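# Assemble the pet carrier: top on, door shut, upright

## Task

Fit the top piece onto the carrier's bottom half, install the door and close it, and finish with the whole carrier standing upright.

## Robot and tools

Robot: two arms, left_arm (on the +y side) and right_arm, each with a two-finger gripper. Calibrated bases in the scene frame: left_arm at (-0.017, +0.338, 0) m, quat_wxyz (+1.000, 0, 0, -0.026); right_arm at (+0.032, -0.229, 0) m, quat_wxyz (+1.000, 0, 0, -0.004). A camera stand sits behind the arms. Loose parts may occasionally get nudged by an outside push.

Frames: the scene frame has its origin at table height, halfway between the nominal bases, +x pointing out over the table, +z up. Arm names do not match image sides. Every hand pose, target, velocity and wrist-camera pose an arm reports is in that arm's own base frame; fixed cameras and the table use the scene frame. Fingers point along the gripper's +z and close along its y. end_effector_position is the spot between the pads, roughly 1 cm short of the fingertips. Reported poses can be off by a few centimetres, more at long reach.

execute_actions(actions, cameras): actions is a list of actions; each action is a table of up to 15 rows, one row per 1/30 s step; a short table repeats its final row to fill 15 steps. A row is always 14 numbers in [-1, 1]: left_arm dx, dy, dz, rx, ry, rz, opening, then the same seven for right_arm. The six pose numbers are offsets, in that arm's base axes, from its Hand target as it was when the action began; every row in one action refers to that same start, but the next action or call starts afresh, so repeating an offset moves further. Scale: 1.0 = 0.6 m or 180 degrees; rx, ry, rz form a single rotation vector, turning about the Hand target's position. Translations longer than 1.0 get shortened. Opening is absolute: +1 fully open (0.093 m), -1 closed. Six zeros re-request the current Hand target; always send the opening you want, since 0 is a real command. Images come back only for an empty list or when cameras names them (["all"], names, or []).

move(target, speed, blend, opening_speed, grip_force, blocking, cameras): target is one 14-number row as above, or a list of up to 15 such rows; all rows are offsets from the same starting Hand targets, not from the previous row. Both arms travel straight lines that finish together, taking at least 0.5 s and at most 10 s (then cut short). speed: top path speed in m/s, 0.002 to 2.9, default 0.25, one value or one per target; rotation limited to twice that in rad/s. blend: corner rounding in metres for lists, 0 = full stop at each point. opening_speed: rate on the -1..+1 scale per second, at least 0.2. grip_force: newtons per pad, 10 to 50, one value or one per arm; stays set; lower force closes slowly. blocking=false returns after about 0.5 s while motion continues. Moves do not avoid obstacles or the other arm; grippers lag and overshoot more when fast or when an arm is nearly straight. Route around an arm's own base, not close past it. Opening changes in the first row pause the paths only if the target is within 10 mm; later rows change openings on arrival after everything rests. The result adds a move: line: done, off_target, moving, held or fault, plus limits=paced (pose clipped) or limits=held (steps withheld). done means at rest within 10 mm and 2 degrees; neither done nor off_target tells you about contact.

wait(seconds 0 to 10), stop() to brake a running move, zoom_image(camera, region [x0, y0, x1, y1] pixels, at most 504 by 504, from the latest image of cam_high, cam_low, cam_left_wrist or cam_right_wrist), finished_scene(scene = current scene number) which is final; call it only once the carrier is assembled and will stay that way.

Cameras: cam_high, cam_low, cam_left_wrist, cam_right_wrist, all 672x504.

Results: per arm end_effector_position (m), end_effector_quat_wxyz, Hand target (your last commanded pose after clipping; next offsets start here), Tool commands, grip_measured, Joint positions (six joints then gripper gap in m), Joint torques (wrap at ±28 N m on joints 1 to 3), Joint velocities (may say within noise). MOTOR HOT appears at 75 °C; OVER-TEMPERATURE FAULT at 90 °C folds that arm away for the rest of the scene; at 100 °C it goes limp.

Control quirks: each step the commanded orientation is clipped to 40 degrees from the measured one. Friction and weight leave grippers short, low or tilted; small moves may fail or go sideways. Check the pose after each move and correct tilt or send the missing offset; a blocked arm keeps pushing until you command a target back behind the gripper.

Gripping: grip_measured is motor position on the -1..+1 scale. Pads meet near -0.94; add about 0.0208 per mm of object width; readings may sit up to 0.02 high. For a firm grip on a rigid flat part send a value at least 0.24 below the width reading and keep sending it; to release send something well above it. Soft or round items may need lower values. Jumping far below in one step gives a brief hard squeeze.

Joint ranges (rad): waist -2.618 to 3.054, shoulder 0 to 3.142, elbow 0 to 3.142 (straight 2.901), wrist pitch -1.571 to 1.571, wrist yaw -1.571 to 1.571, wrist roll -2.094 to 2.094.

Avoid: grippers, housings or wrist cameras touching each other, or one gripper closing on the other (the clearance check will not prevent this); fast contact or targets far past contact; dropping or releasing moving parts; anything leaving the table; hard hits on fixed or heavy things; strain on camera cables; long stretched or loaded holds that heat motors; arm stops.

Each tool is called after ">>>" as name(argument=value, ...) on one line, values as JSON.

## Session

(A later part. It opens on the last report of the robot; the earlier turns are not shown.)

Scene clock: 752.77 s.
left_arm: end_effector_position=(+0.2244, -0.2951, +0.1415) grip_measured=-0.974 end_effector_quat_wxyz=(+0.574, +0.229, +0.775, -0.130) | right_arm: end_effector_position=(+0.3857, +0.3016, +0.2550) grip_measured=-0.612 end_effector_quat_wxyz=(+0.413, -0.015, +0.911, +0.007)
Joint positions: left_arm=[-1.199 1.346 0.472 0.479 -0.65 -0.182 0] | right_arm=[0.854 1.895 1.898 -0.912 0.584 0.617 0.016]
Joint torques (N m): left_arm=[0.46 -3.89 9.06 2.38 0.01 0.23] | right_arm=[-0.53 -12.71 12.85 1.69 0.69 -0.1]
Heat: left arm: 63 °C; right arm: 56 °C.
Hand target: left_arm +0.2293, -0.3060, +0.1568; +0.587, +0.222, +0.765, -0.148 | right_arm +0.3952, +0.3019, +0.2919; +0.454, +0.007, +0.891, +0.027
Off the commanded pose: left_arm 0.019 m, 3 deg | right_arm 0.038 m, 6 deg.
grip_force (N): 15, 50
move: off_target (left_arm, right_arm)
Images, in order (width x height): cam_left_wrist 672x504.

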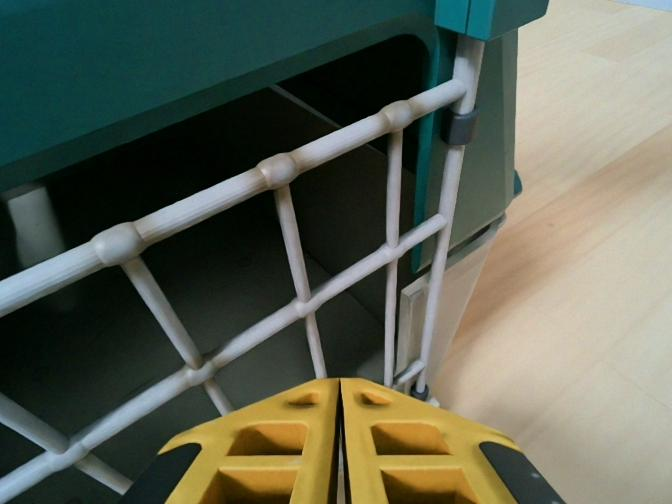

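>>> move(target=[0,0,0,0,0,0,-1,-0.005,0,-0.025,0.0,0,0.0,-1], speed=0.03)

>>> move(target=[0.008,0,0,0,0,0,-1,0,0,0,0.0,0,0.0,-1], speed=0.02)

>>> move(target=[0.008,0,0,0,0,0,-1,0,0,0,0.0,0,0.0,-1], speed=0.02, cameras=["cam_left_wrist","cam_low"])

>>> zoom_image(camera="cam_left_wrist", region=[432, 0, 672, 220])

>>> zoom_image(camera="cam_low", region=[220, 120, 320, 220])

Scene clock: 757.87 s.
left_arm: end_effector_position=(+0.2244, -0.2951, +0.1415) grip_measured=-0.974 end_effector_quat_wxyz=(+0.574, +0.229, +0.775, -0.130) | right_arm: end_effector_position=(+0.3877, +0.3033, +0.2511) grip_measured=-0.612 end_effector_quat_wxyz=(+0.417, -0.013, +0.909, +0.009)
Joint positions: left_arm=[-1.199 1.346 0.472 0.479 -0.65 -0.182 0] | right_arm=[0.854 1.895 1.876 -0.881 0.587 0.617 0.016]
Joint torques (N m): left_arm=[0.64 -3.82 9.03 2.35 0.01 0.26] | right_arm=[-0.08 -14.54 7.21 1.95 0.69 -0.04]
Heat: left arm: 63 °C; right arm: 56 °C.
Hand target: left_arm +0.2293, -0.3060, +0.1568; +0.587, +0.222, +0.765, -0.148 | right_arm +0.3922, +0.3019, +0.2770; +0.454, +0.007, +0.891, +0.027
Off the commanded pose: left_arm 0.019 m, 3 deg | right_arm 0.026 m, 6 deg.
grip_force (N): 15, 50
move: off_target (left_arm, right_arm)

Scene clock: 758.70 s.
left_arm: end_effector_position=(+0.2289, -0.2953, +0.1415) grip_measured=-0.974 end_effector_quat_wxyz=(+0.574, +0.229, +0.775, -0.131) | right_arm: end_effector_position=(+0.3877, +0.3033, +0.2510) grip_measured=-0.612 end_effector_quat_wxyz=(+0.417, -0.013, +0.909, +0.009)
Joint positions: left_arm=[-1.181 1.355 0.477 0.487 -0.633 -0.175 0] | right_arm=[0.854 1.895 1.875 -0.881 0.587 0.617 0.016]
Joint torques (N m): left_arm=[0.65 -3.82 9.14 2.4 -0.06 0.23] | right_arm=[-0.09 -14.5 7.21 1.95 0.7 -0.04]
Heat: left arm: 63 °C; right arm: 56 °C.
Hand target: left_arm +0.2341, -0.3061, +0.1569; +0.587, +0.222, +0.765, -0.148 | right_arm +0.3921, +0.3018, +0.2768; +0.454, +0.007, +0.891, +0.027
Off the commanded pose: left_arm 0.019 m, 3 deg | right_arm 0.026 m, 6 deg.
grip_force (N): 15, 50
move: off_target (left_arm, right_arm)

Scene clock: 759.53 s.
left_arm: end_effector_position=(+0.2334, -0.2953, +0.1413) grip_measured=-0.974 end_effector_quat_wxyz=(+0.574, +0.229, +0.776, -0.131) | right_arm: end_effector_position=(+0.3877, +0.3033, +0.2510) grip_measured=-0.612 end_effector_quat_wxyz=(+0.417, -0.013, +0.909, +0.009)
Joint positions: left_arm=[-1.164 1.363 0.482 0.494 -0.616 -0.168 0] | right_arm=[0.854 1.895 1.875 -0.881 0.587 0.617 0.016]
Joint torques (N m): left_arm=[0.54 -4.04 8.99 2.33 -0.05 0.28] | right_arm=[-0.08 -14.5 7.17 1.95 0.7 -0.04]
Heat: left arm: 63 °C; right arm: 56 °C.
Hand target: left_arm +0.2389, -0.3061, +0.1568; +0.587, +0.222, +0.765, -0.148 | right_arm +0.3921, +0.3018, +0.2768; +0.454, +0.007, +0.891, +0.027
Off the commanded pose: left_arm 0.020 m, 3 deg | right_arm 0.026 m, 6 deg.
grip_force (N): 15, 50
move: off_target (left_arm, right_arm)
Images, in order (width x height): cam_low 672x504, cam_left_wrist 672x504.

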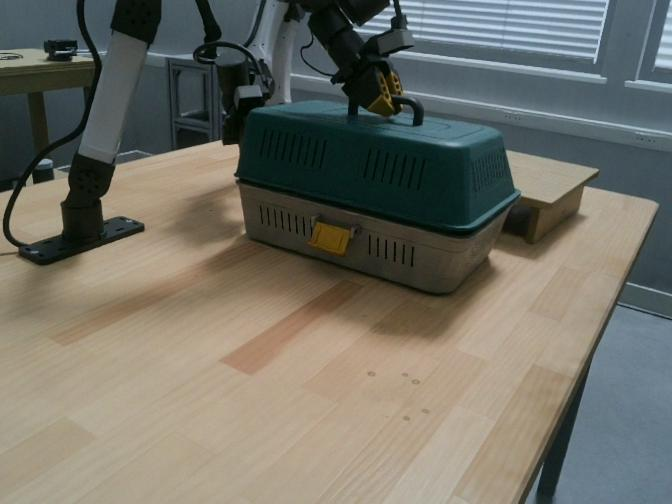

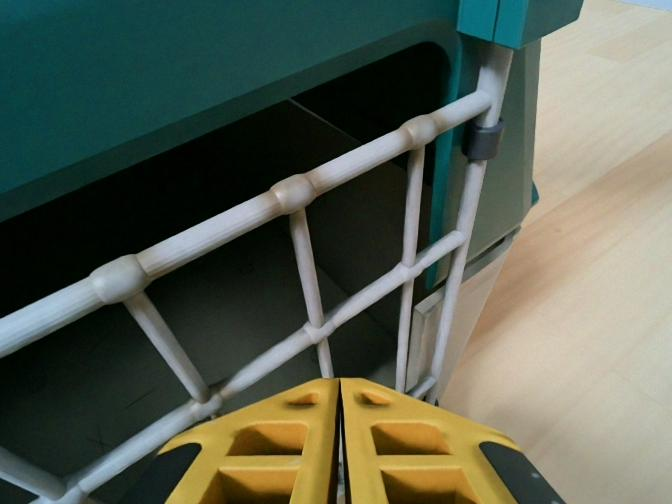

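Scaled by 2.100 from the camera's 672x504 image, which has a finer 960x720 frame.

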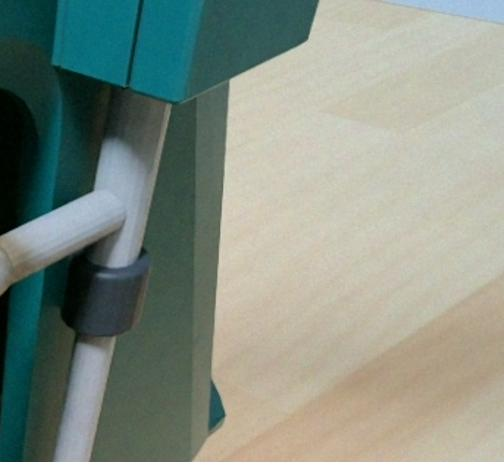

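Scaled by 5.040 from the camera's 672x504 image, which has a finer 960x720 frame.

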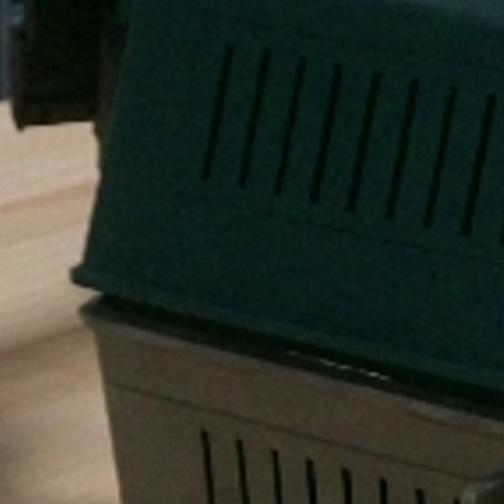

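>>> move(target=[[-0.12,0.05,0.0,0,0,0,-1,0,0,0,0.0,0,0.0,-1],[-0.17,0.08,0.1,0,0,0.15,-1,0,0,0,0.0,0,0.0,-1]], speed=0.1, blend=[0.02,0], cameras=["cam_left_wrist"])

>>> zoom_image(camera="cam_left_wrist", region=[60, 160, 260, 400])

>>> zoom_image(camera="cam_left_wrist", region=[460, 70, 640, 390])

Scene clock: 769.57 s.
left_arm: end_effector_position=(+0.1386, -0.2517, +0.2096) grip_measured=-0.974 end_effector_quat_wxyz=(+0.599, +0.046, +0.799, +0.006) | right_arm: end_effector_position=(+0.3877, +0.3033, +0.2510) grip_measured=-0.612 end_effector_quat_wxyz=(+0.417, -0.013, +0.909, +0.009)
Joint positions: left_arm=[-1.664 1.528 1.1 -1.297 -1.282 -1.663 0] | right_arm=[0.854 1.895 1.875 -0.881 0.587 0.617 0.016]
Joint torques (N m): left_arm=[-0.5 -4.83 8.17 -0.06 -0.78 -0.08] | right_arm=[-0.08 -14.53 7.2 1.95 0.7 -0.03]
Heat: left arm: 63 °C; right arm: 55 °C.
Hand target: left_arm +0.1369, -0.2580, +0.2167; +0.605, +0.037, +0.795, -0.007 | right_arm +0.3921, +0.3018, +0.2768; +0.454, +0.007, +0.891, +0.027
Off the commanded pose: left_arm 0.010 m, 2 deg | right_arm 0.026 m, 6 deg.
grip_force (N): 15, 50
move: off_target (right_arm)
Images, in order (width x height): cam_left_wrist 672x504.

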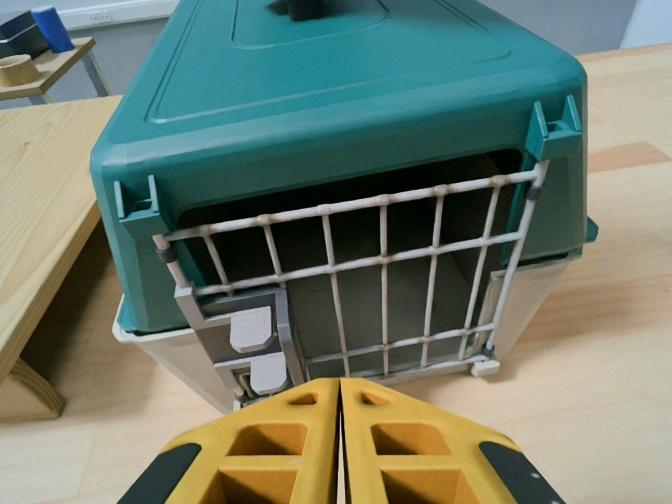

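Scaled by 2.100 from the camera's 672x504 image, which has a finer 960x720 frame.

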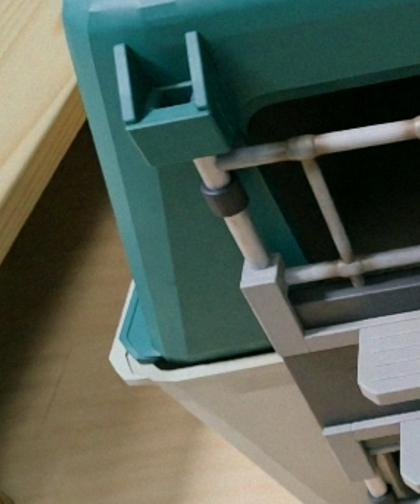

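Scaled by 1.575 from the camera's 672x504 image, which has a finer 960x720 frame.

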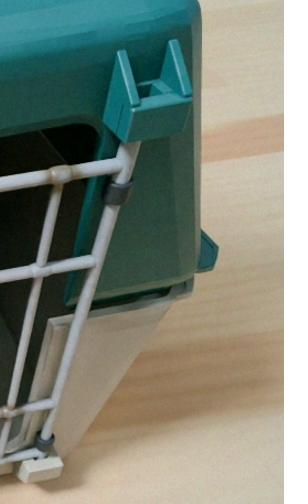

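>>> move(target=[[0.03,-0.03,-0.1,0,0,-0.15,-0.5,0,0,0,0.0,0,0.0,-1],[0.11,-0.06,-0.1,0,0,-0.15,-0.5,0,0,0,0.0,0,0.0,-1]], speed=[0.08,0.04], blend=[0.01,0], cameras=["cam_left_wrist"])

Scene clock: 798.43 s.
left_arm: end_effector_position=(+0.1987, -0.2818, +0.1402) grip_measured=-0.502 end_effector_quat_wxyz=(+0.575, +0.231, +0.774, -0.128) | right_arm: end_effector_position=(+0.3877, +0.3033, +0.2510) grip_measured=-0.612 end_effector_quat_wxyz=(+0.417, -0.013, +0.909, +0.009)
Joint positions: left_arm=[-1.291 1.247 0.41 0.412 -0.736 -0.223 0.021] | right_arm=[0.854 1.895 1.875 -0.881 0.587 0.617 0.016]
Joint torques (N m): left_arm=[0.61 -3.21 9.42 2.3 -0.08 0.29] | right_arm=[-0.03 -14.5 7.19 1.95 0.69 -0.04]
Heat: left arm: 62 °C; right arm: 57 °C.
Hand target: left_arm +0.2029, -0.2940, +0.1569; +0.587, +0.222, +0.765, -0.148 | right_arm +0.3921, +0.3018, +0.2768; +0.454, +0.007, +0.891, +0.027
Off the commanded pose: left_arm 0.021 m, 3 deg | right_arm 0.026 m, 6 deg.
grip_force (N): 15, 50
move: off_target (left_arm, right_arm)
Images, in order (width x height): cam_left_wrist 672x504.

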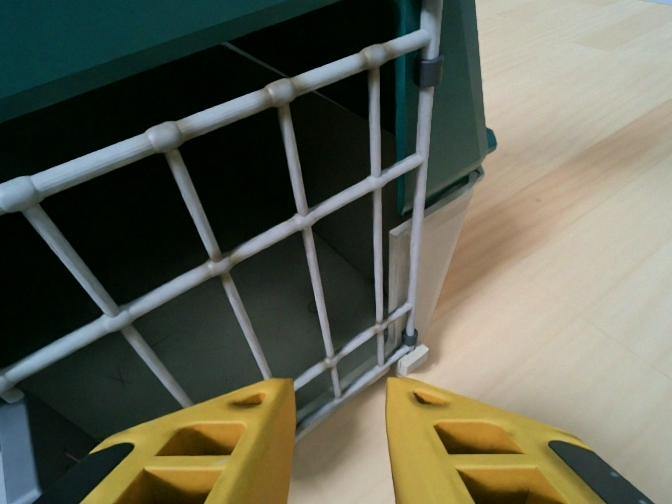

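>>> move(target=[0.05,-0.02,0,0,0,0,-0.5,0,0,0,0.0,0,0.0,-1], speed=0.04, cameras=["cam_left_wrist"])

Scene clock: 802.60 s.
left_arm: end_effector_position=(+0.2279, -0.2950, +0.1413) grip_measured=-0.502 end_effector_quat_wxyz=(+0.574, +0.229, +0.775, -0.130) | right_arm: end_effector_position=(+0.3877, +0.3033, +0.2510) grip_measured=-0.612 end_effector_quat_wxyz=(+0.417, -0.013, +0.909, +0.009)
Joint positions: left_arm=[-1.185 1.352 0.476 0.484 -0.638 -0.177 0.021] | right_arm=[0.854 1.895 1.875 -0.881 0.587 0.617 0.016]
Joint torques (N m): left_arm=[0.62 -3.99 9.06 2.37 0.05 0.26] | right_arm=[-0.05 -14.52 7.19 1.95 0.69 -0.04]
Heat: left arm: 63 °C; right arm: 57 °C.
Hand target: left_arm +0.2330, -0.3061, +0.1568; +0.587, +0.222, +0.765, -0.148 | right_arm +0.3921, +0.3018, +0.2768; +0.454, +0.007, +0.891, +0.027
Off the commanded pose: left_arm 0.020 m, 3 deg | right_arm 0.026 m, 6 deg.
grip_force (N): 15, 50
move: off_target (left_arm, right_arm)
Images, in order (width x height): cam_left_wrist 672x504.

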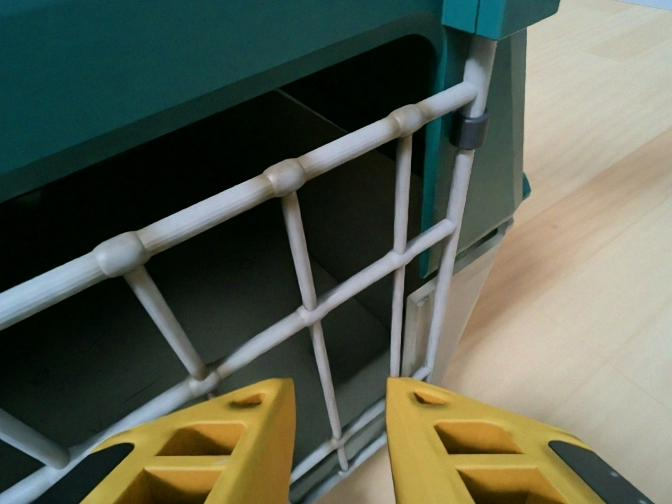

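>>> move(target=[0.03,-0.016,0,0,0,0,-0.5,0,0,0,0.0,0,0.0,-1], speed=0.03, cameras=["cam_left_wrist"])

Scene clock: 805.70 s.
left_arm: end_effector_position=(+0.2408, -0.3048, +0.1410) grip_measured=-0.502 end_effector_quat_wxyz=(+0.573, +0.232, +0.775, -0.130) | right_arm: end_effector_position=(+0.3917, +0.3018, +0.2529) grip_measured=-0.612 end_effector_quat_wxyz=(+0.421, -0.018, +0.907, +0.006)
Joint positions: left_arm=[-1.149 1.414 0.52 0.51 -0.6 -0.158 0.021] | right_arm=[0.846 1.895 1.875 -0.867 0.588 0.592 0.016]
Joint torques (N m): left_arm=[1.57 -3.73 9.44 2.48 0.12 0.24] | right_arm=[0.62 -14.49 7.21 1.86 0.67 0.19]
Heat: left arm: 64 °C; right arm: 57 °C.
Hand target: left_arm +0.2509, -0.3157, +0.1569; +0.587, +0.222, +0.765, -0.148 | right_arm +0.3921, +0.3018, +0.2768; +0.453, +0.007, +0.891, +0.027
Off the commanded pose: left_arm 0.022 m, 3 deg | right_arm 0.024 m, 6 deg.
grip_force (N): 15, 50
move: off_target (left_arm, right_arm)
Images, in order (width x height): cam_left_wrist 672x504.

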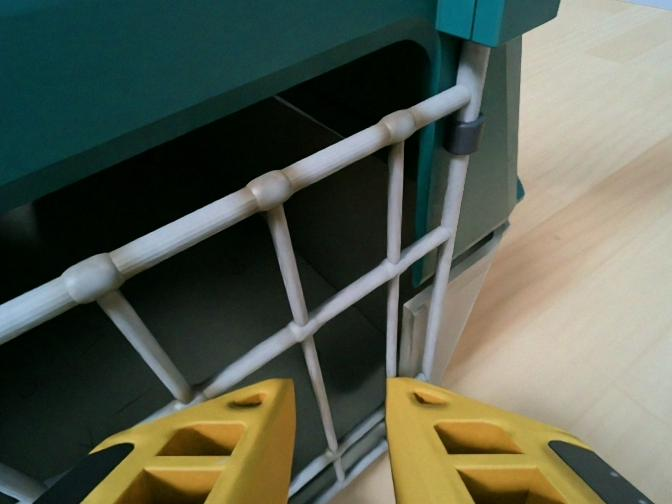

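>>> move(target=[-0.03,0.016,0,0,0,0,-0.75,-0.004,0.001,0,0.0,0,0.0,-1], speed=0.04, cameras=["cam_left_wrist"])

Scene clock: 810.30 s.
left_arm: end_effector_position=(+0.2344, -0.3085, +0.1473) grip_measured=-0.748 end_effector_quat_wxyz=(+0.577, +0.234, +0.770, -0.139) | right_arm: end_effector_position=(+0.3909, +0.3021, +0.2515) grip_measured=-0.612 end_effector_quat_wxyz=(+0.420, -0.015, +0.907, +0.007)
Joint positions: left_arm=[-1.172 1.398 0.52 0.51 -0.609 -0.157 0.009] | right_arm=[0.848 1.895 1.872 -0.867 0.588 0.603 0.016]
Joint torques (N m): left_arm=[-0.36 -7.64 5.55 2.18 -0.26 0.09] | right_arm=[0.92 -14.84 7.13 1.83 0.7 0.13]
Heat: left arm: 65 °C; right arm: 57 °C.
Hand target: left_arm +0.2329, -0.3061, +0.1569; +0.587, +0.222, +0.765, -0.148 | right_arm +0.3898, +0.3024, +0.2769; +0.454, +0.007, +0.891, +0.027
Off the commanded pose: left_arm 0.010 m, 2 deg | right_arm 0.025 m, 5 deg.
grip_force (N): 15, 50
move: off_target (right_arm)
Images, in order (width x height): cam_left_wrist 672x504.

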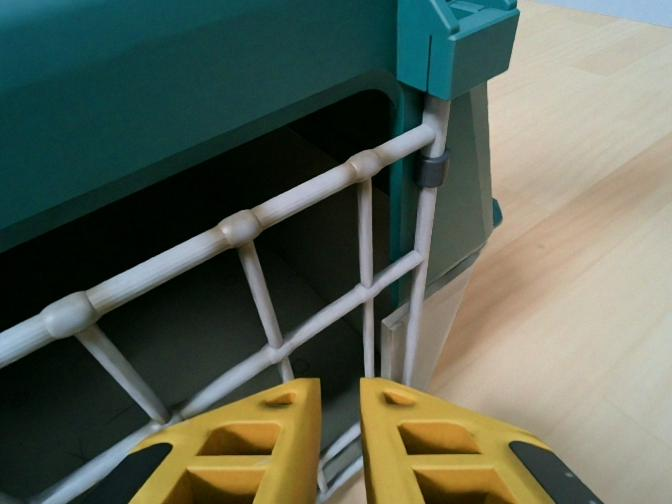

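>>> move(target=[-0.025,0.025,0,0,0,0,-0.6,0,0,0,0.0,0,0.0,-1], speed=0.04)

>>> move(target=[0.022,0.012,0,0,0,0,-0.6,0,0,0,0.0,0,0.0,-1], speed=0.04, cameras=["cam_left_wrist"])

Scene clock: 817.47 s.
left_arm: end_effector_position=(+0.2195, -0.2935, +0.1497) grip_measured=-0.602 end_effector_quat_wxyz=(+0.581, +0.237, +0.767, -0.137) | right_arm: end_effector_position=(+0.3909, +0.3021, +0.2515) grip_measured=-0.612 end_effector_quat_wxyz=(+0.420, -0.015, +0.907, +0.007)
Joint positions: left_arm=[-1.207 1.302 0.458 0.477 -0.642 -0.16 0.016] | right_arm=[0.848 1.895 1.872 -0.867 0.588 0.603 0.016]
Joint torques (N m): left_arm=[-0.47 -6.89 5.79 2.08 -0.27 -0.04] | right_arm=[0.94 -14.86 7.15 1.83 0.7 0.15]
Heat: left arm: 64 °C; right arm: 57 °C.
Hand target: left_arm +0.2179, -0.2911, +0.1569; +0.587, +0.222, +0.765, -0.148 | right_arm +0.3898, +0.3024, +0.2769; +0.454, +0.007, +0.891, +0.027
Off the commanded pose: left_arm 0.008 m, 2 deg | right_arm 0.025 m, 5 deg.
grip_force (N): 15, 50
move: off_target (right_arm)

Scene clock: 818.50 s.
left_arm: end_effector_position=(+0.2311, -0.2841, +0.1472) grip_measured=-0.602 end_effector_quat_wxyz=(+0.578, +0.227, +0.773, -0.134) | right_arm: end_effector_position=(+0.3909, +0.3021, +0.2515) grip_measured=-0.612 end_effector_quat_wxyz=(+0.420, -0.015, +0.907, +0.007)
Joint positions: left_arm=[-1.154 1.295 0.449 0.477 -0.608 -0.16 0.016] | right_arm=[0.848 1.895 1.872 -0.867 0.588 0.603 0.016]
Joint torques (N m): left_arm=[0.53 -6.72 5.86 2.25 -0.03 0.21] | right_arm=[0.9 -14.86 7.15 1.82 0.7 0.13]
Heat: left arm: 64 °C; right arm: 57 °C.
Hand target: left_arm +0.2311, -0.2839, +0.1568; +0.587, +0.222, +0.765, -0.148 | right_arm +0.3898, +0.3024, +0.2769; +0.454, +0.007, +0.891, +0.027
Off the commanded pose: left_arm 0.010 m, 2 deg | right_arm 0.025 m, 5 deg.
grip_force (N): 15, 50
move: off_target (right_arm)
Images, in order (width x height): cam_left_wrist 672x504.

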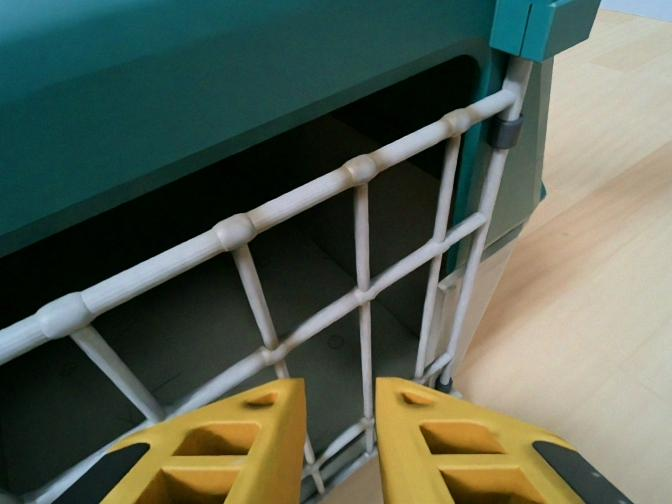

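>>> move(target=[0.023,-0.03,0,0,0,0,-0.6,0,0,0,0.0,0,0.0,-1], speed=0.04, cameras=["cam_left_wrist"])

Scene clock: 821.00 s.
left_arm: end_effector_position=(+0.2384, -0.2906, +0.1394) grip_measured=-0.602 end_effector_quat_wxyz=(+0.571, +0.230, +0.777, -0.129) | right_arm: end_effector_position=(+0.3909, +0.3021, +0.2515) grip_measured=-0.612 end_effector_quat_wxyz=(+0.420, -0.015, +0.907, +0.007)
Joint positions: left_arm=[-1.135 1.357 0.474 0.495 -0.589 -0.157 0.016] | right_arm=[0.848 1.895 1.872 -0.867 0.588 0.603 0.016]
Joint torques (N m): left_arm=[0.65 -4.01 9.2 2.44 0.03 0.27] | right_arm=[0.91 -14.86 7.16 1.83 0.71 0.14]
Heat: left arm: 64 °C; right arm: 57 °C.
Hand target: left_arm +0.2448, -0.3019, +0.1568; +0.587, +0.222, +0.765, -0.148 | right_arm +0.3898, +0.3024, +0.2769; +0.454, +0.007, +0.891, +0.027
Off the commanded pose: left_arm 0.022 m, 3 deg | right_arm 0.025 m, 5 deg.
grip_force (N): 15, 50
move: off_target (left_arm, right_arm)
Images, in order (width x height): cam_left_wrist 672x504.

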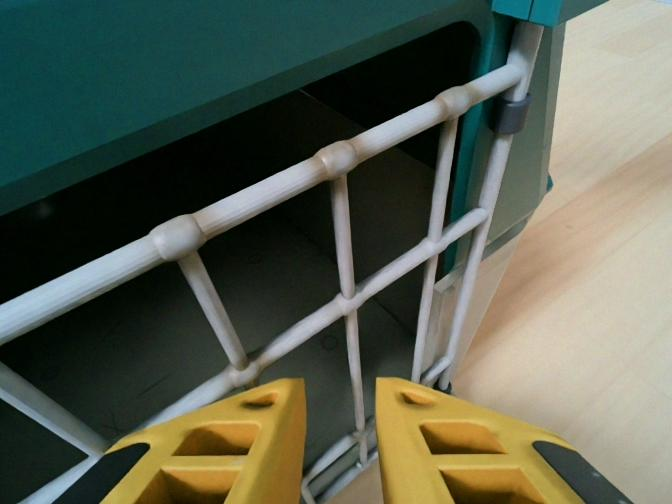

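>>> move(target=[0.022,-0.014,0.002,0,0,0,-0.6,0,0,0,0.0,0,0.0,-1], speed=0.03, cameras=["cam_left_wrist"])

Scene clock: 823.90 s.
left_arm: end_effector_position=(+0.2449, -0.2987, +0.1374) grip_measured=-0.602 end_effector_quat_wxyz=(+0.567, +0.237, +0.779, -0.129) | right_arm: end_effector_position=(+0.3940, +0.3019, +0.2541) grip_measured=-0.612 end_effector_quat_wxyz=(+0.427, -0.016, +0.904, +0.007)
Joint positions: left_arm=[-1.119 1.401 0.509 0.498 -0.564 -0.147 0.016] | right_arm=[0.845 1.895 1.872 -0.851 0.595 0.589 0.016]
Joint torques (N m): left_arm=[1.94 -3.71 9.91 2.56 0.04 0.35] | right_arm=[1.16 -14.83 7.17 1.72 0.62 0.26]
Heat: left arm: 64 °C; right arm: 57 °C.
Hand target: left_arm +0.2581, -0.3103, +0.1580; +0.587, +0.222, +0.765, -0.148 | right_arm +0.3898, +0.3023, +0.2769; +0.454, +0.007, +0.891, +0.027
Off the commanded pose: left_arm 0.027 m, 4 deg | right_arm 0.023 m, 5 deg.
grip_force (N): 15, 50
move: off_target (left_arm, right_arm)
Images, in order (width x height): cam_left_wrist 672x504.

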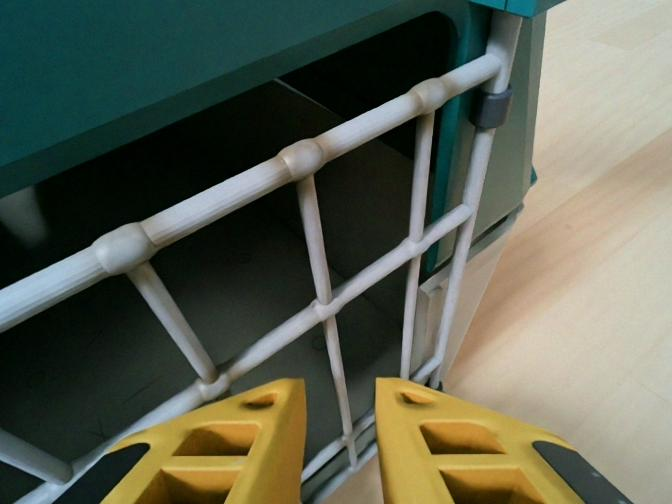

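>>> move(target=[-0.04,0.025,0,0,0,0,-1,0,0,0,0.0,0,0.0,-1], speed=0.05)

>>> move(target=[[-0.09,0.04,0.0,0,0,0,-1,-0.005,0.006,0.016,0.0,0.005,0.0,-1],[-0.18,0.07,0.1,0,0,0.15,-1,-0.005,0.006,0.016,0.0,0.005,0.0,-1]], speed=0.1, blend=[0.02,0], cameras=["cam_left_wrist","cam_low","cam_high"])

>>> zoom_image(camera="cam_left_wrist", region=[60, 160, 260, 400])

>>> zoom_image(camera="cam_left_wrist", region=[460, 70, 640, 390])

>>> zoom_image(camera="cam_low", region=[220, 120, 320, 220])

>>> zoom_image(camera="cam_low", region=[440, 150, 540, 250])

Scene clock: 835.90 s.
left_arm: end_effector_position=(+0.2354, -0.2974, +0.1488) grip_measured=-0.965 end_effector_quat_wxyz=(+0.578, +0.234, +0.770, -0.139) | right_arm: end_effector_position=(+0.3920, +0.3019, +0.2528) grip_measured=-0.612 end_effector_quat_wxyz=(+0.424, -0.012, +0.906, +0.007)
Joint positions: left_arm=[-1.15 1.349 0.489 0.498 -0.587 -0.147 0] | right_arm=[0.848 1.895 1.872 -0.861 0.596 0.604 0.016]
Joint torques (N m): left_arm=[-0.24 -7.25 5.83 2.18 -0.23 0.04] | right_arm=[0.92 -14.84 7.15 1.79 0.63 0.12]
Heat: left arm: 67 °C; right arm: 58 °C.
Hand target: left_arm +0.2341, -0.2953, +0.1580; +0.587, +0.222, +0.765, -0.148 | right_arm +0.3898, +0.3023, +0.2769; +0.454, +0.007, +0.891, +0.027
Off the commanded pose: left_arm 0.010 m, 2 deg | right_arm 0.024 m, 5 deg.
grip_force (N): 15, 50
move: off_target (right_arm)

Scene clock: 840.17 s.
left_arm: end_effector_position=(+0.1282, -0.2479, +0.2132) grip_measured=-0.974 end_effector_quat_wxyz=(+0.604, +0.046, +0.796, +0.004) | right_arm: end_effector_position=(+0.3841, +0.3023, +0.2548) grip_measured=-0.612 end_effector_quat_wxyz=(+0.416, -0.011, +0.909, +0.005)
Joint positions: left_arm=[-1.711 1.558 1.125 -1.444 -1.284 -1.824 0] | right_arm=[0.862 1.895 1.894 -0.912 0.597 0.629 0.016]
Joint torques (N m): left_arm=[-0.32 -4.83 7.77 -0.31 -0.62 -0.1] | right_arm=[0.55 -12.6 12.41 1.51 0.6 0.04]
Heat: left arm: 67 °C; right arm: 58 °C.
Hand target: left_arm +0.1261, -0.2533, +0.2180; +0.605, +0.037, +0.795, -0.007 | right_arm +0.3868, +0.3060, +0.2866; +0.447, +0.007, +0.894, +0.027
Off the commanded pose: left_arm 0.008 m, 2 deg | right_arm 0.032 m, 5 deg.
grip_force (N): 15, 50
move: off_target (right_arm)
Images, in order (width x height): cam_high 672x504, cam_low 672x504, cam_left_wrist 672x504.

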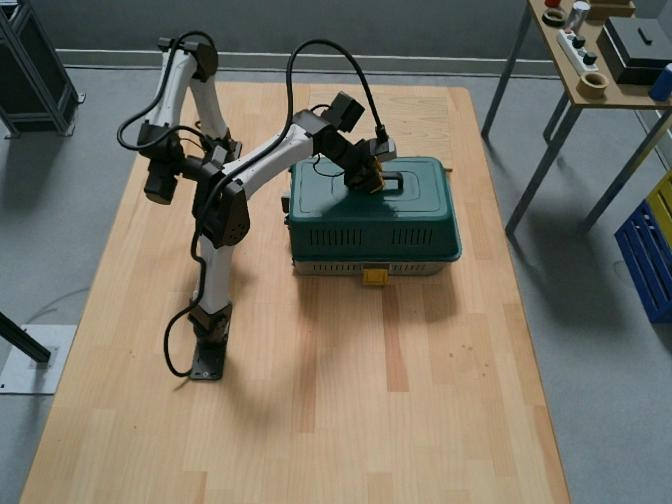

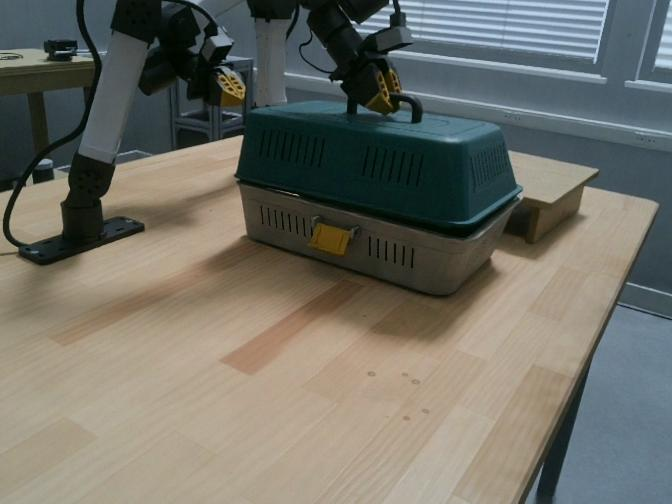

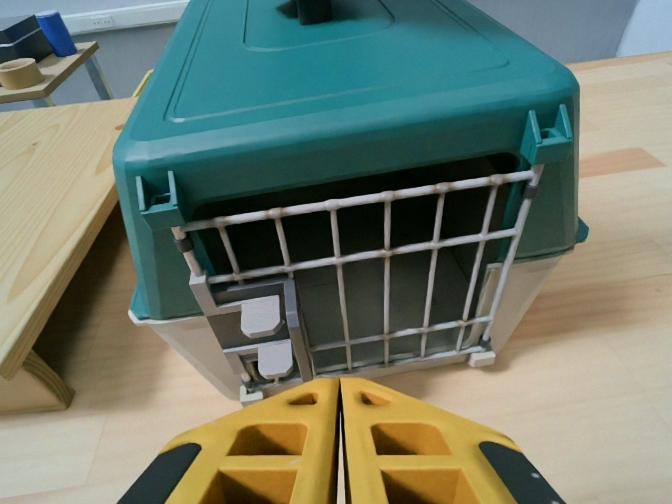

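Scaled by 2.100 from the camera's 672x504 image, which has a finer 960x720 frame.

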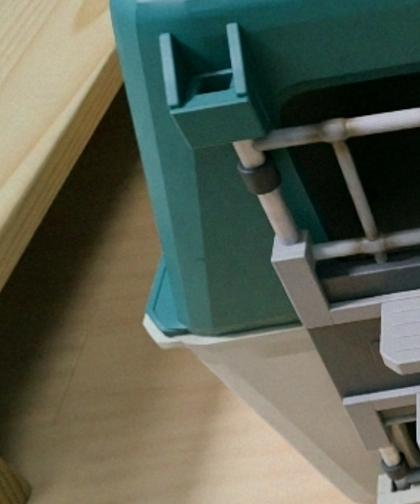

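Scaled by 1.575 from the camera's 672x504 image, which has a finer 960x720 frame.

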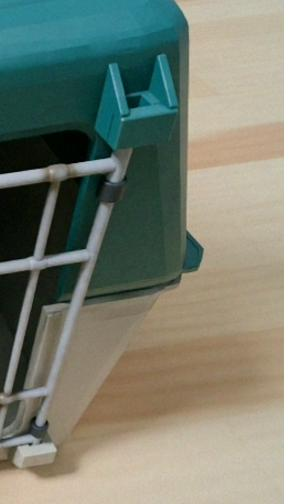

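Scaled by 5.040 from the camera's 672x504 image, which has a finer 960x720 frame.

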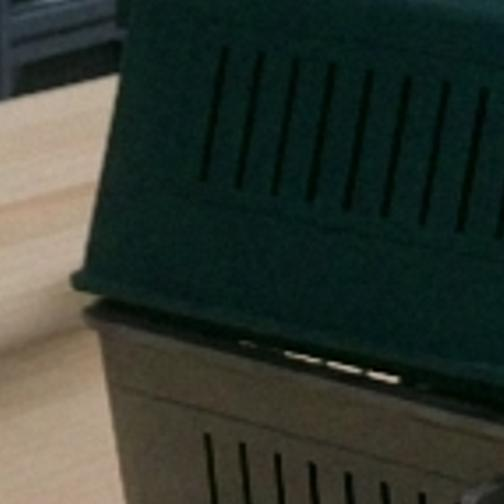

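Scaled by 5.040 from the camera's 672x504 image, which has a finer 960x720 frame.

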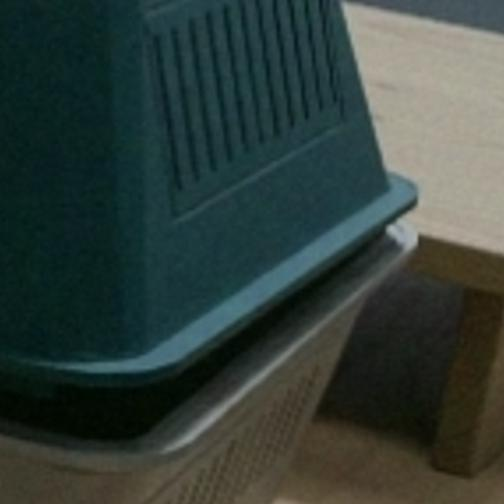

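>>> move(target=[0,0,0,0,0,0,-1,-0.003,-0.004,-0.022,0.0,0.006,0.0,-1], speed=0.03, cameras=["cam_left_wrist","cam_low"])

>>> zoom_image(camera="cam_left_wrist", region=[60, 160, 260, 400])

>>> zoom_image(camera="cam_left_wrist", region=[460, 70, 640, 390])

>>> zoom_image(camera="cam_low", region=[220, 120, 320, 220])

>>> zoom_image(camera="cam_low", region=[440, 150, 540, 250])

Scene clock: 847.13 s.
left_arm: end_effector_position=(+0.1282, -0.2479, +0.2132) grip_measured=-0.974 end_effector_quat_wxyz=(+0.604, +0.046, +0.796, +0.004) | right_arm: end_effector_position=(+0.3840, +0.3024, +0.2547) grip_measured=-0.612 end_effector_quat_wxyz=(+0.415, -0.009, +0.910, +0.006)
Joint positions: left_arm=[-1.711 1.558 1.125 -1.444 -1.284 -1.824 0] | right_arm=[0.862 1.895 1.894 -0.912 0.596 0.633 0.016]
Joint torques (N m): left_arm=[-0.23 -5.12 7.77 -0.27 -0.62 -0.07] | right_arm=[0.13 -13.52 7.54 1.75 0.48 0.09]
Heat: left arm: 67 °C; right arm: 57 °C.
Hand target: left_arm +0.1262, -0.2532, +0.2179; +0.605, +0.038, +0.795, -0.007 | right_arm +0.3850, +0.3036, +0.2734; +0.438, +0.008, +0.898, +0.027
Off the commanded pose: left_arm 0.008 m, 2 deg | right_arm 0.019 m, 4 deg.
grip_force (N): 15, 50
move: off_target (right_arm)
Images, in order (width x height): cam_low 672x504, cam_left_wrist 672x504.

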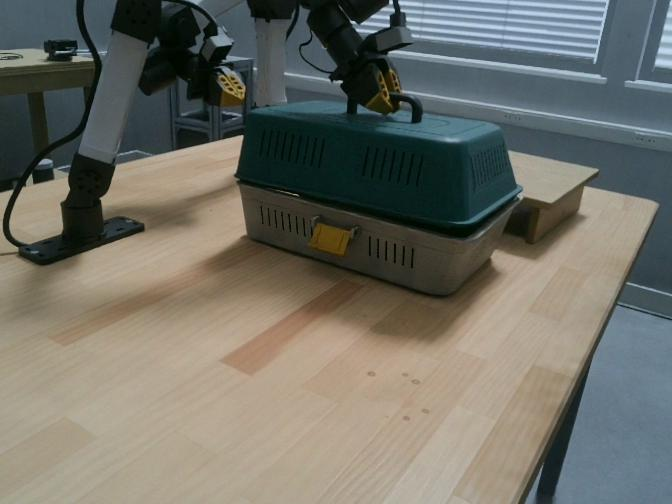

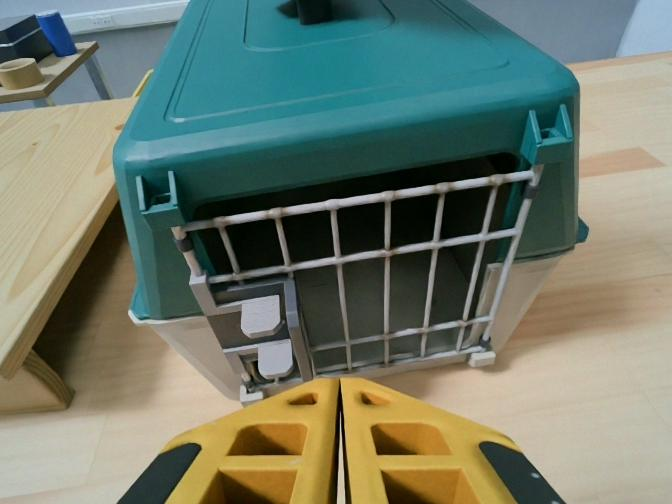

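Scaled by 2.100 from the camera's 672x504 image, which has a finer 960x720 frame.

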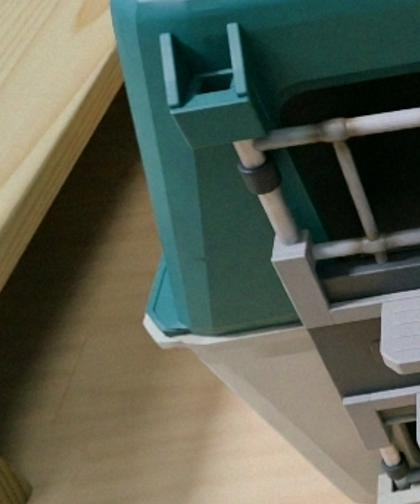

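Scaled by 1.575 from the camera's 672x504 image, which has a finer 960x720 frame.

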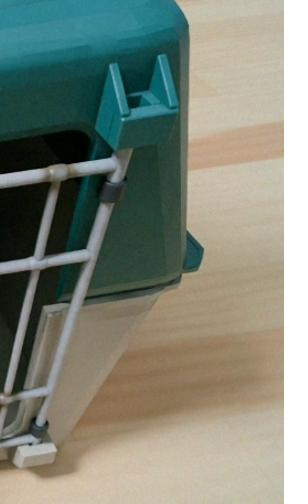

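Scaled by 5.040 from the camera's 672x504 image, which has a finer 960x720 frame.

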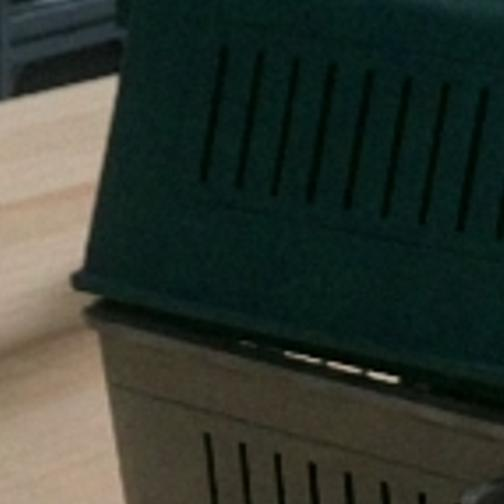

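Scaled by 5.040 from the camera's 672x504 image, which has a finer 960x720 frame.

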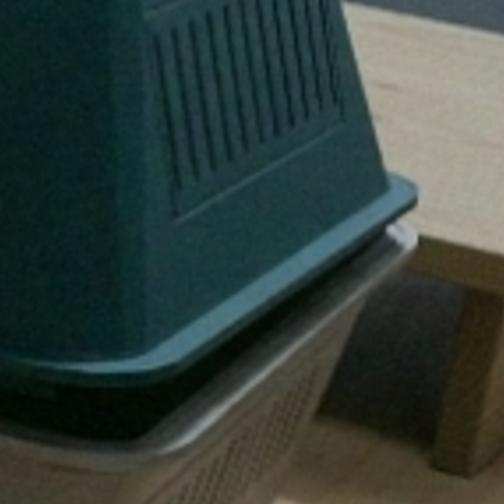

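>>> move(target=[0,0,0,0,0,0,-1,0.000,-0.0,-0.013,0.0,0.006,0.0,-1], speed=0.03, cameras=["cam_left_wrist","cam_low"])

>>> zoom_image(camera="cam_left_wrist", region=[60, 160, 260, 400])

>>> zoom_image(camera="cam_left_wrist", region=[460, 70, 640, 390])

>>> zoom_image(camera="cam_low", region=[220, 120, 320, 220])

>>> zoom_image(camera="cam_low", region=[440, 150, 540, 250])

Scene clock: 853.87 s.
left_arm: end_effector_position=(+0.1282, -0.2479, +0.2132) grip_measured=-0.974 end_effector_quat_wxyz=(+0.604, +0.046, +0.796, +0.004) | right_arm: end_effector_position=(+0.3828, +0.3027, +0.2505) grip_measured=-0.612 end_effector_quat_wxyz=(+0.410, -0.009, +0.912, +0.007)
Joint positions: left_arm=[-1.711 1.558 1.125 -1.444 -1.284 -1.824 0] | right_arm=[0.862 1.895 1.885 -0.912 0.588 0.64 0.016]
Joint torques (N m): left_arm=[-0.28 -5.04 7.75 -0.28 -0.63 -0.05] | right_arm=[-0.2 -13.04 7.32 1.72 0.43 0.09]
Heat: left arm: 67 °C; right arm: 57 °C.
Hand target: left_arm +0.1262, -0.2532, +0.2179; +0.605, +0.038, +0.795, -0.007 | right_arm +0.3850, +0.3035, +0.2655; +0.430, +0.008, +0.903, +0.026
Off the commanded pose: left_arm 0.007 m, 2 deg | right_arm 0.015 m, 4 deg.
grip_force (N): 15, 50
move: off_target (right_arm)
Images, in order (width x height): cam_low 672x504, cam_left_wrist 672x504.

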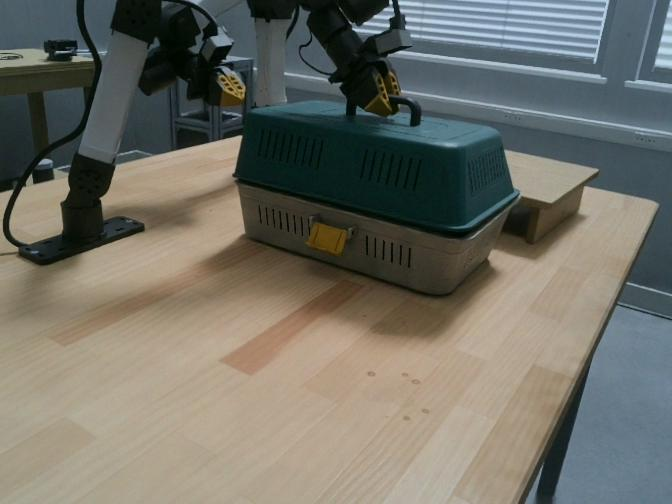

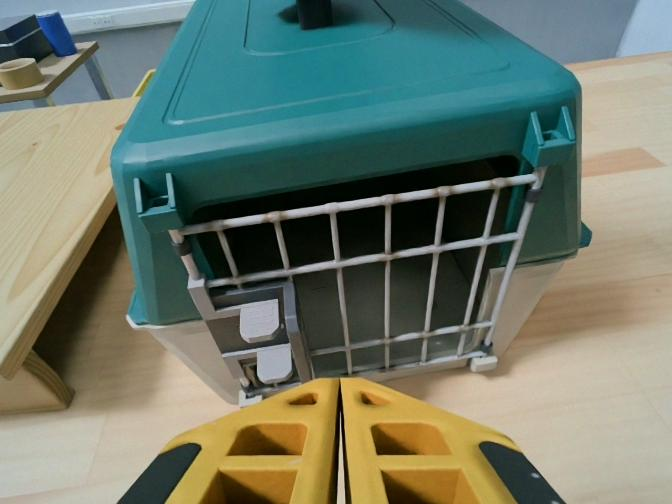

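Scaled by 2.100 from the camera's 672x504 image, which has a finer 960x720 frame.

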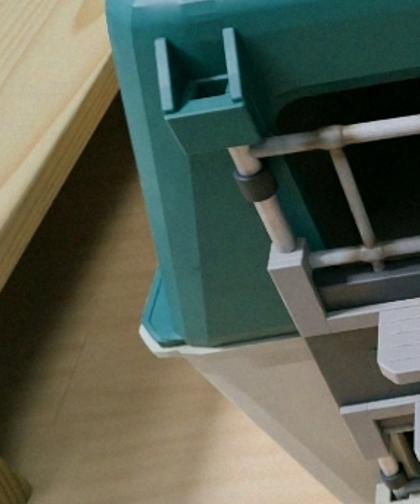

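Scaled by 1.575 from the camera's 672x504 image, which has a finer 960x720 frame.

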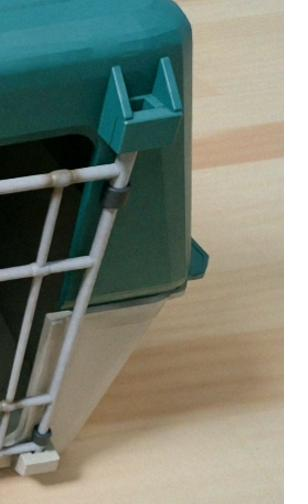

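Scaled by 5.040 from the camera's 672x504 image, which has a finer 960x720 frame.

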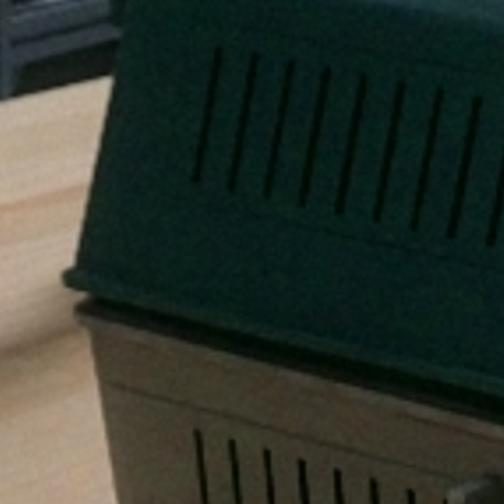

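Scaled by 5.040 from the camera's 672x504 image, which has a finer 960x720 frame.

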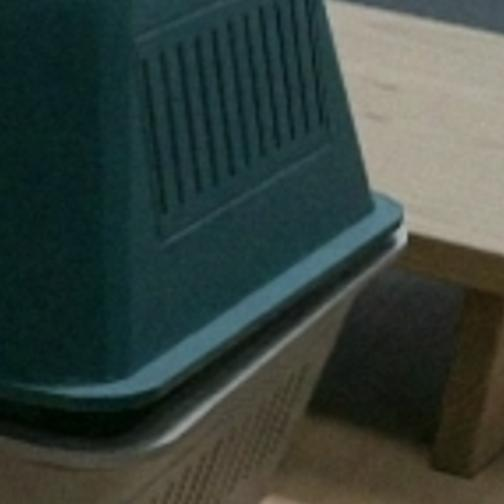

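>>> move(target=[0,0,0,0,0,0,-1,0.000,-0.0,-0.014,0.0,0.0,0.0,-1], speed=0.03, cameras=["cam_left_wrist","cam_low"])

>>> zoom_image(camera="cam_left_wrist", region=[60, 160, 260, 400])

>>> zoom_image(camera="cam_left_wrist", region=[460, 70, 640, 390])

>>> zoom_image(camera="cam_low", region=[220, 120, 320, 220])

>>> zoom_image(camera="cam_low", region=[440, 150, 540, 250])

Scene clock: 859.53 s.
left_arm: end_effector_position=(+0.1282, -0.2479, +0.2132) grip_measured=-0.974 end_effector_quat_wxyz=(+0.604, +0.046, +0.796, +0.004) | right_arm: end_effector_position=(+0.3850, +0.3035, +0.2479) grip_measured=-0.612 end_effector_quat_wxyz=(+0.417, -0.007, +0.909, +0.008)
Joint positions: left_arm=[-1.711 1.558 1.125 -1.444 -1.284 -1.824 0] | right_arm=[0.862 1.89 1.856 -0.874 0.596 0.636 0.016]
Joint torques (N m): left_arm=[-0.36 -4.98 7.64 -0.27 -0.64 -0.05] | right_arm=[-0.21 -13.15 6.01 1.73 0.33 0.13]
Heat: left arm: 67 °C; right arm: 57 °C.
Hand target: left_arm +0.1262, -0.2532, +0.2179; +0.605, +0.038, +0.795, -0.007 | right_arm +0.3850, +0.3035, +0.2570; +0.430, +0.008, +0.903, +0.026
Off the commanded pose: left_arm 0.007 m, 2 deg | right_arm 0.009 m, 3 deg.
grip_force (N): 15, 50
move: off_target (right_arm)
Images, in order (width x height): cam_low 672x504, cam_left_wrist 672x504.

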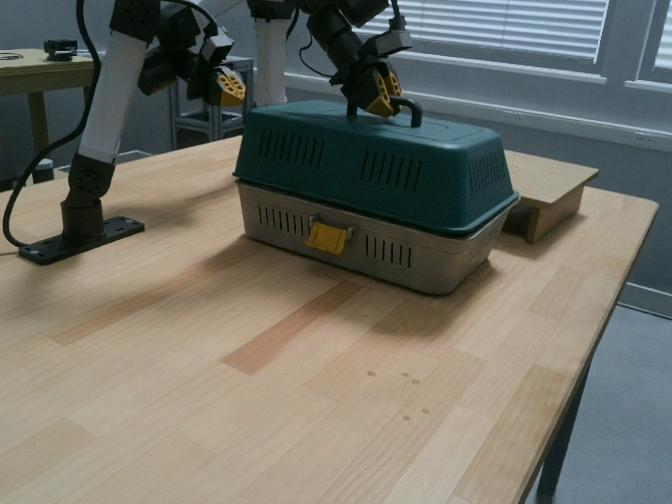

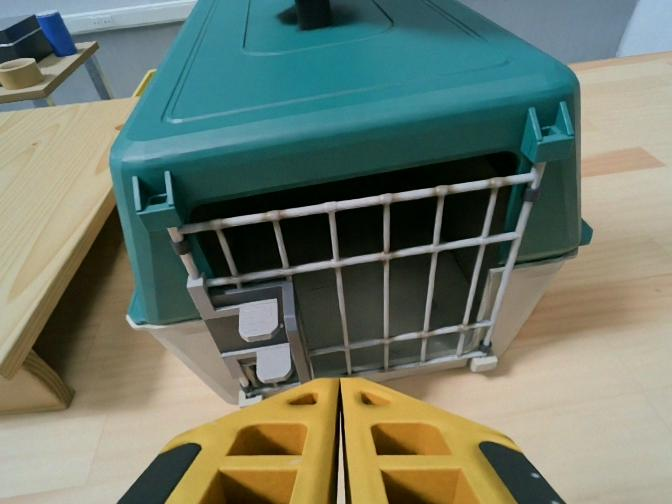

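Scaled by 2.100 from the camera's 672x504 image, which has a finer 960x720 frame.

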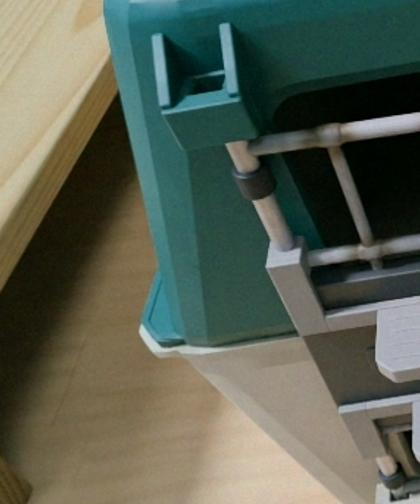

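Scaled by 1.575 from the camera's 672x504 image, which has a finer 960x720 frame.

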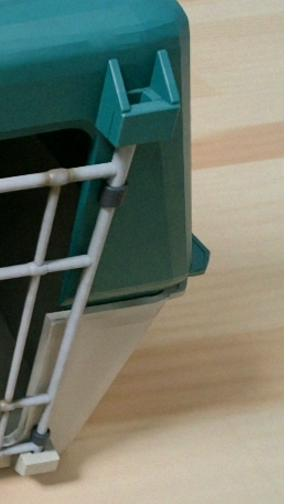

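Scaled by 5.040 from the camera's 672x504 image, which has a finer 960x720 frame.

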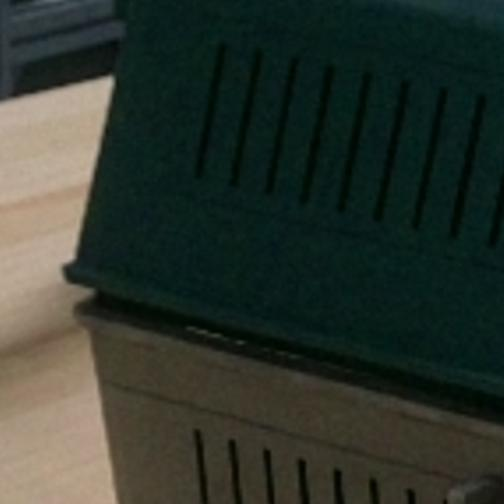

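Scaled by 5.040 from the camera's 672x504 image, which has a finer 960x720 frame.

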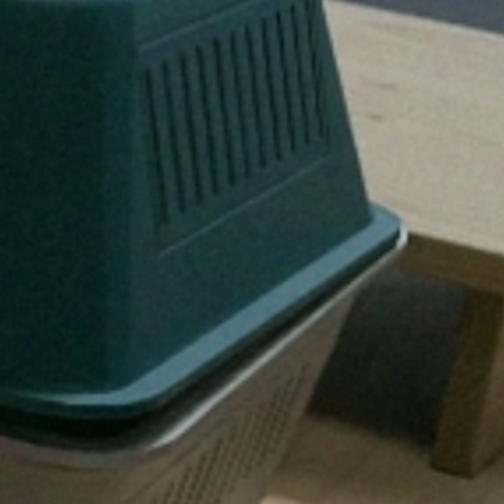

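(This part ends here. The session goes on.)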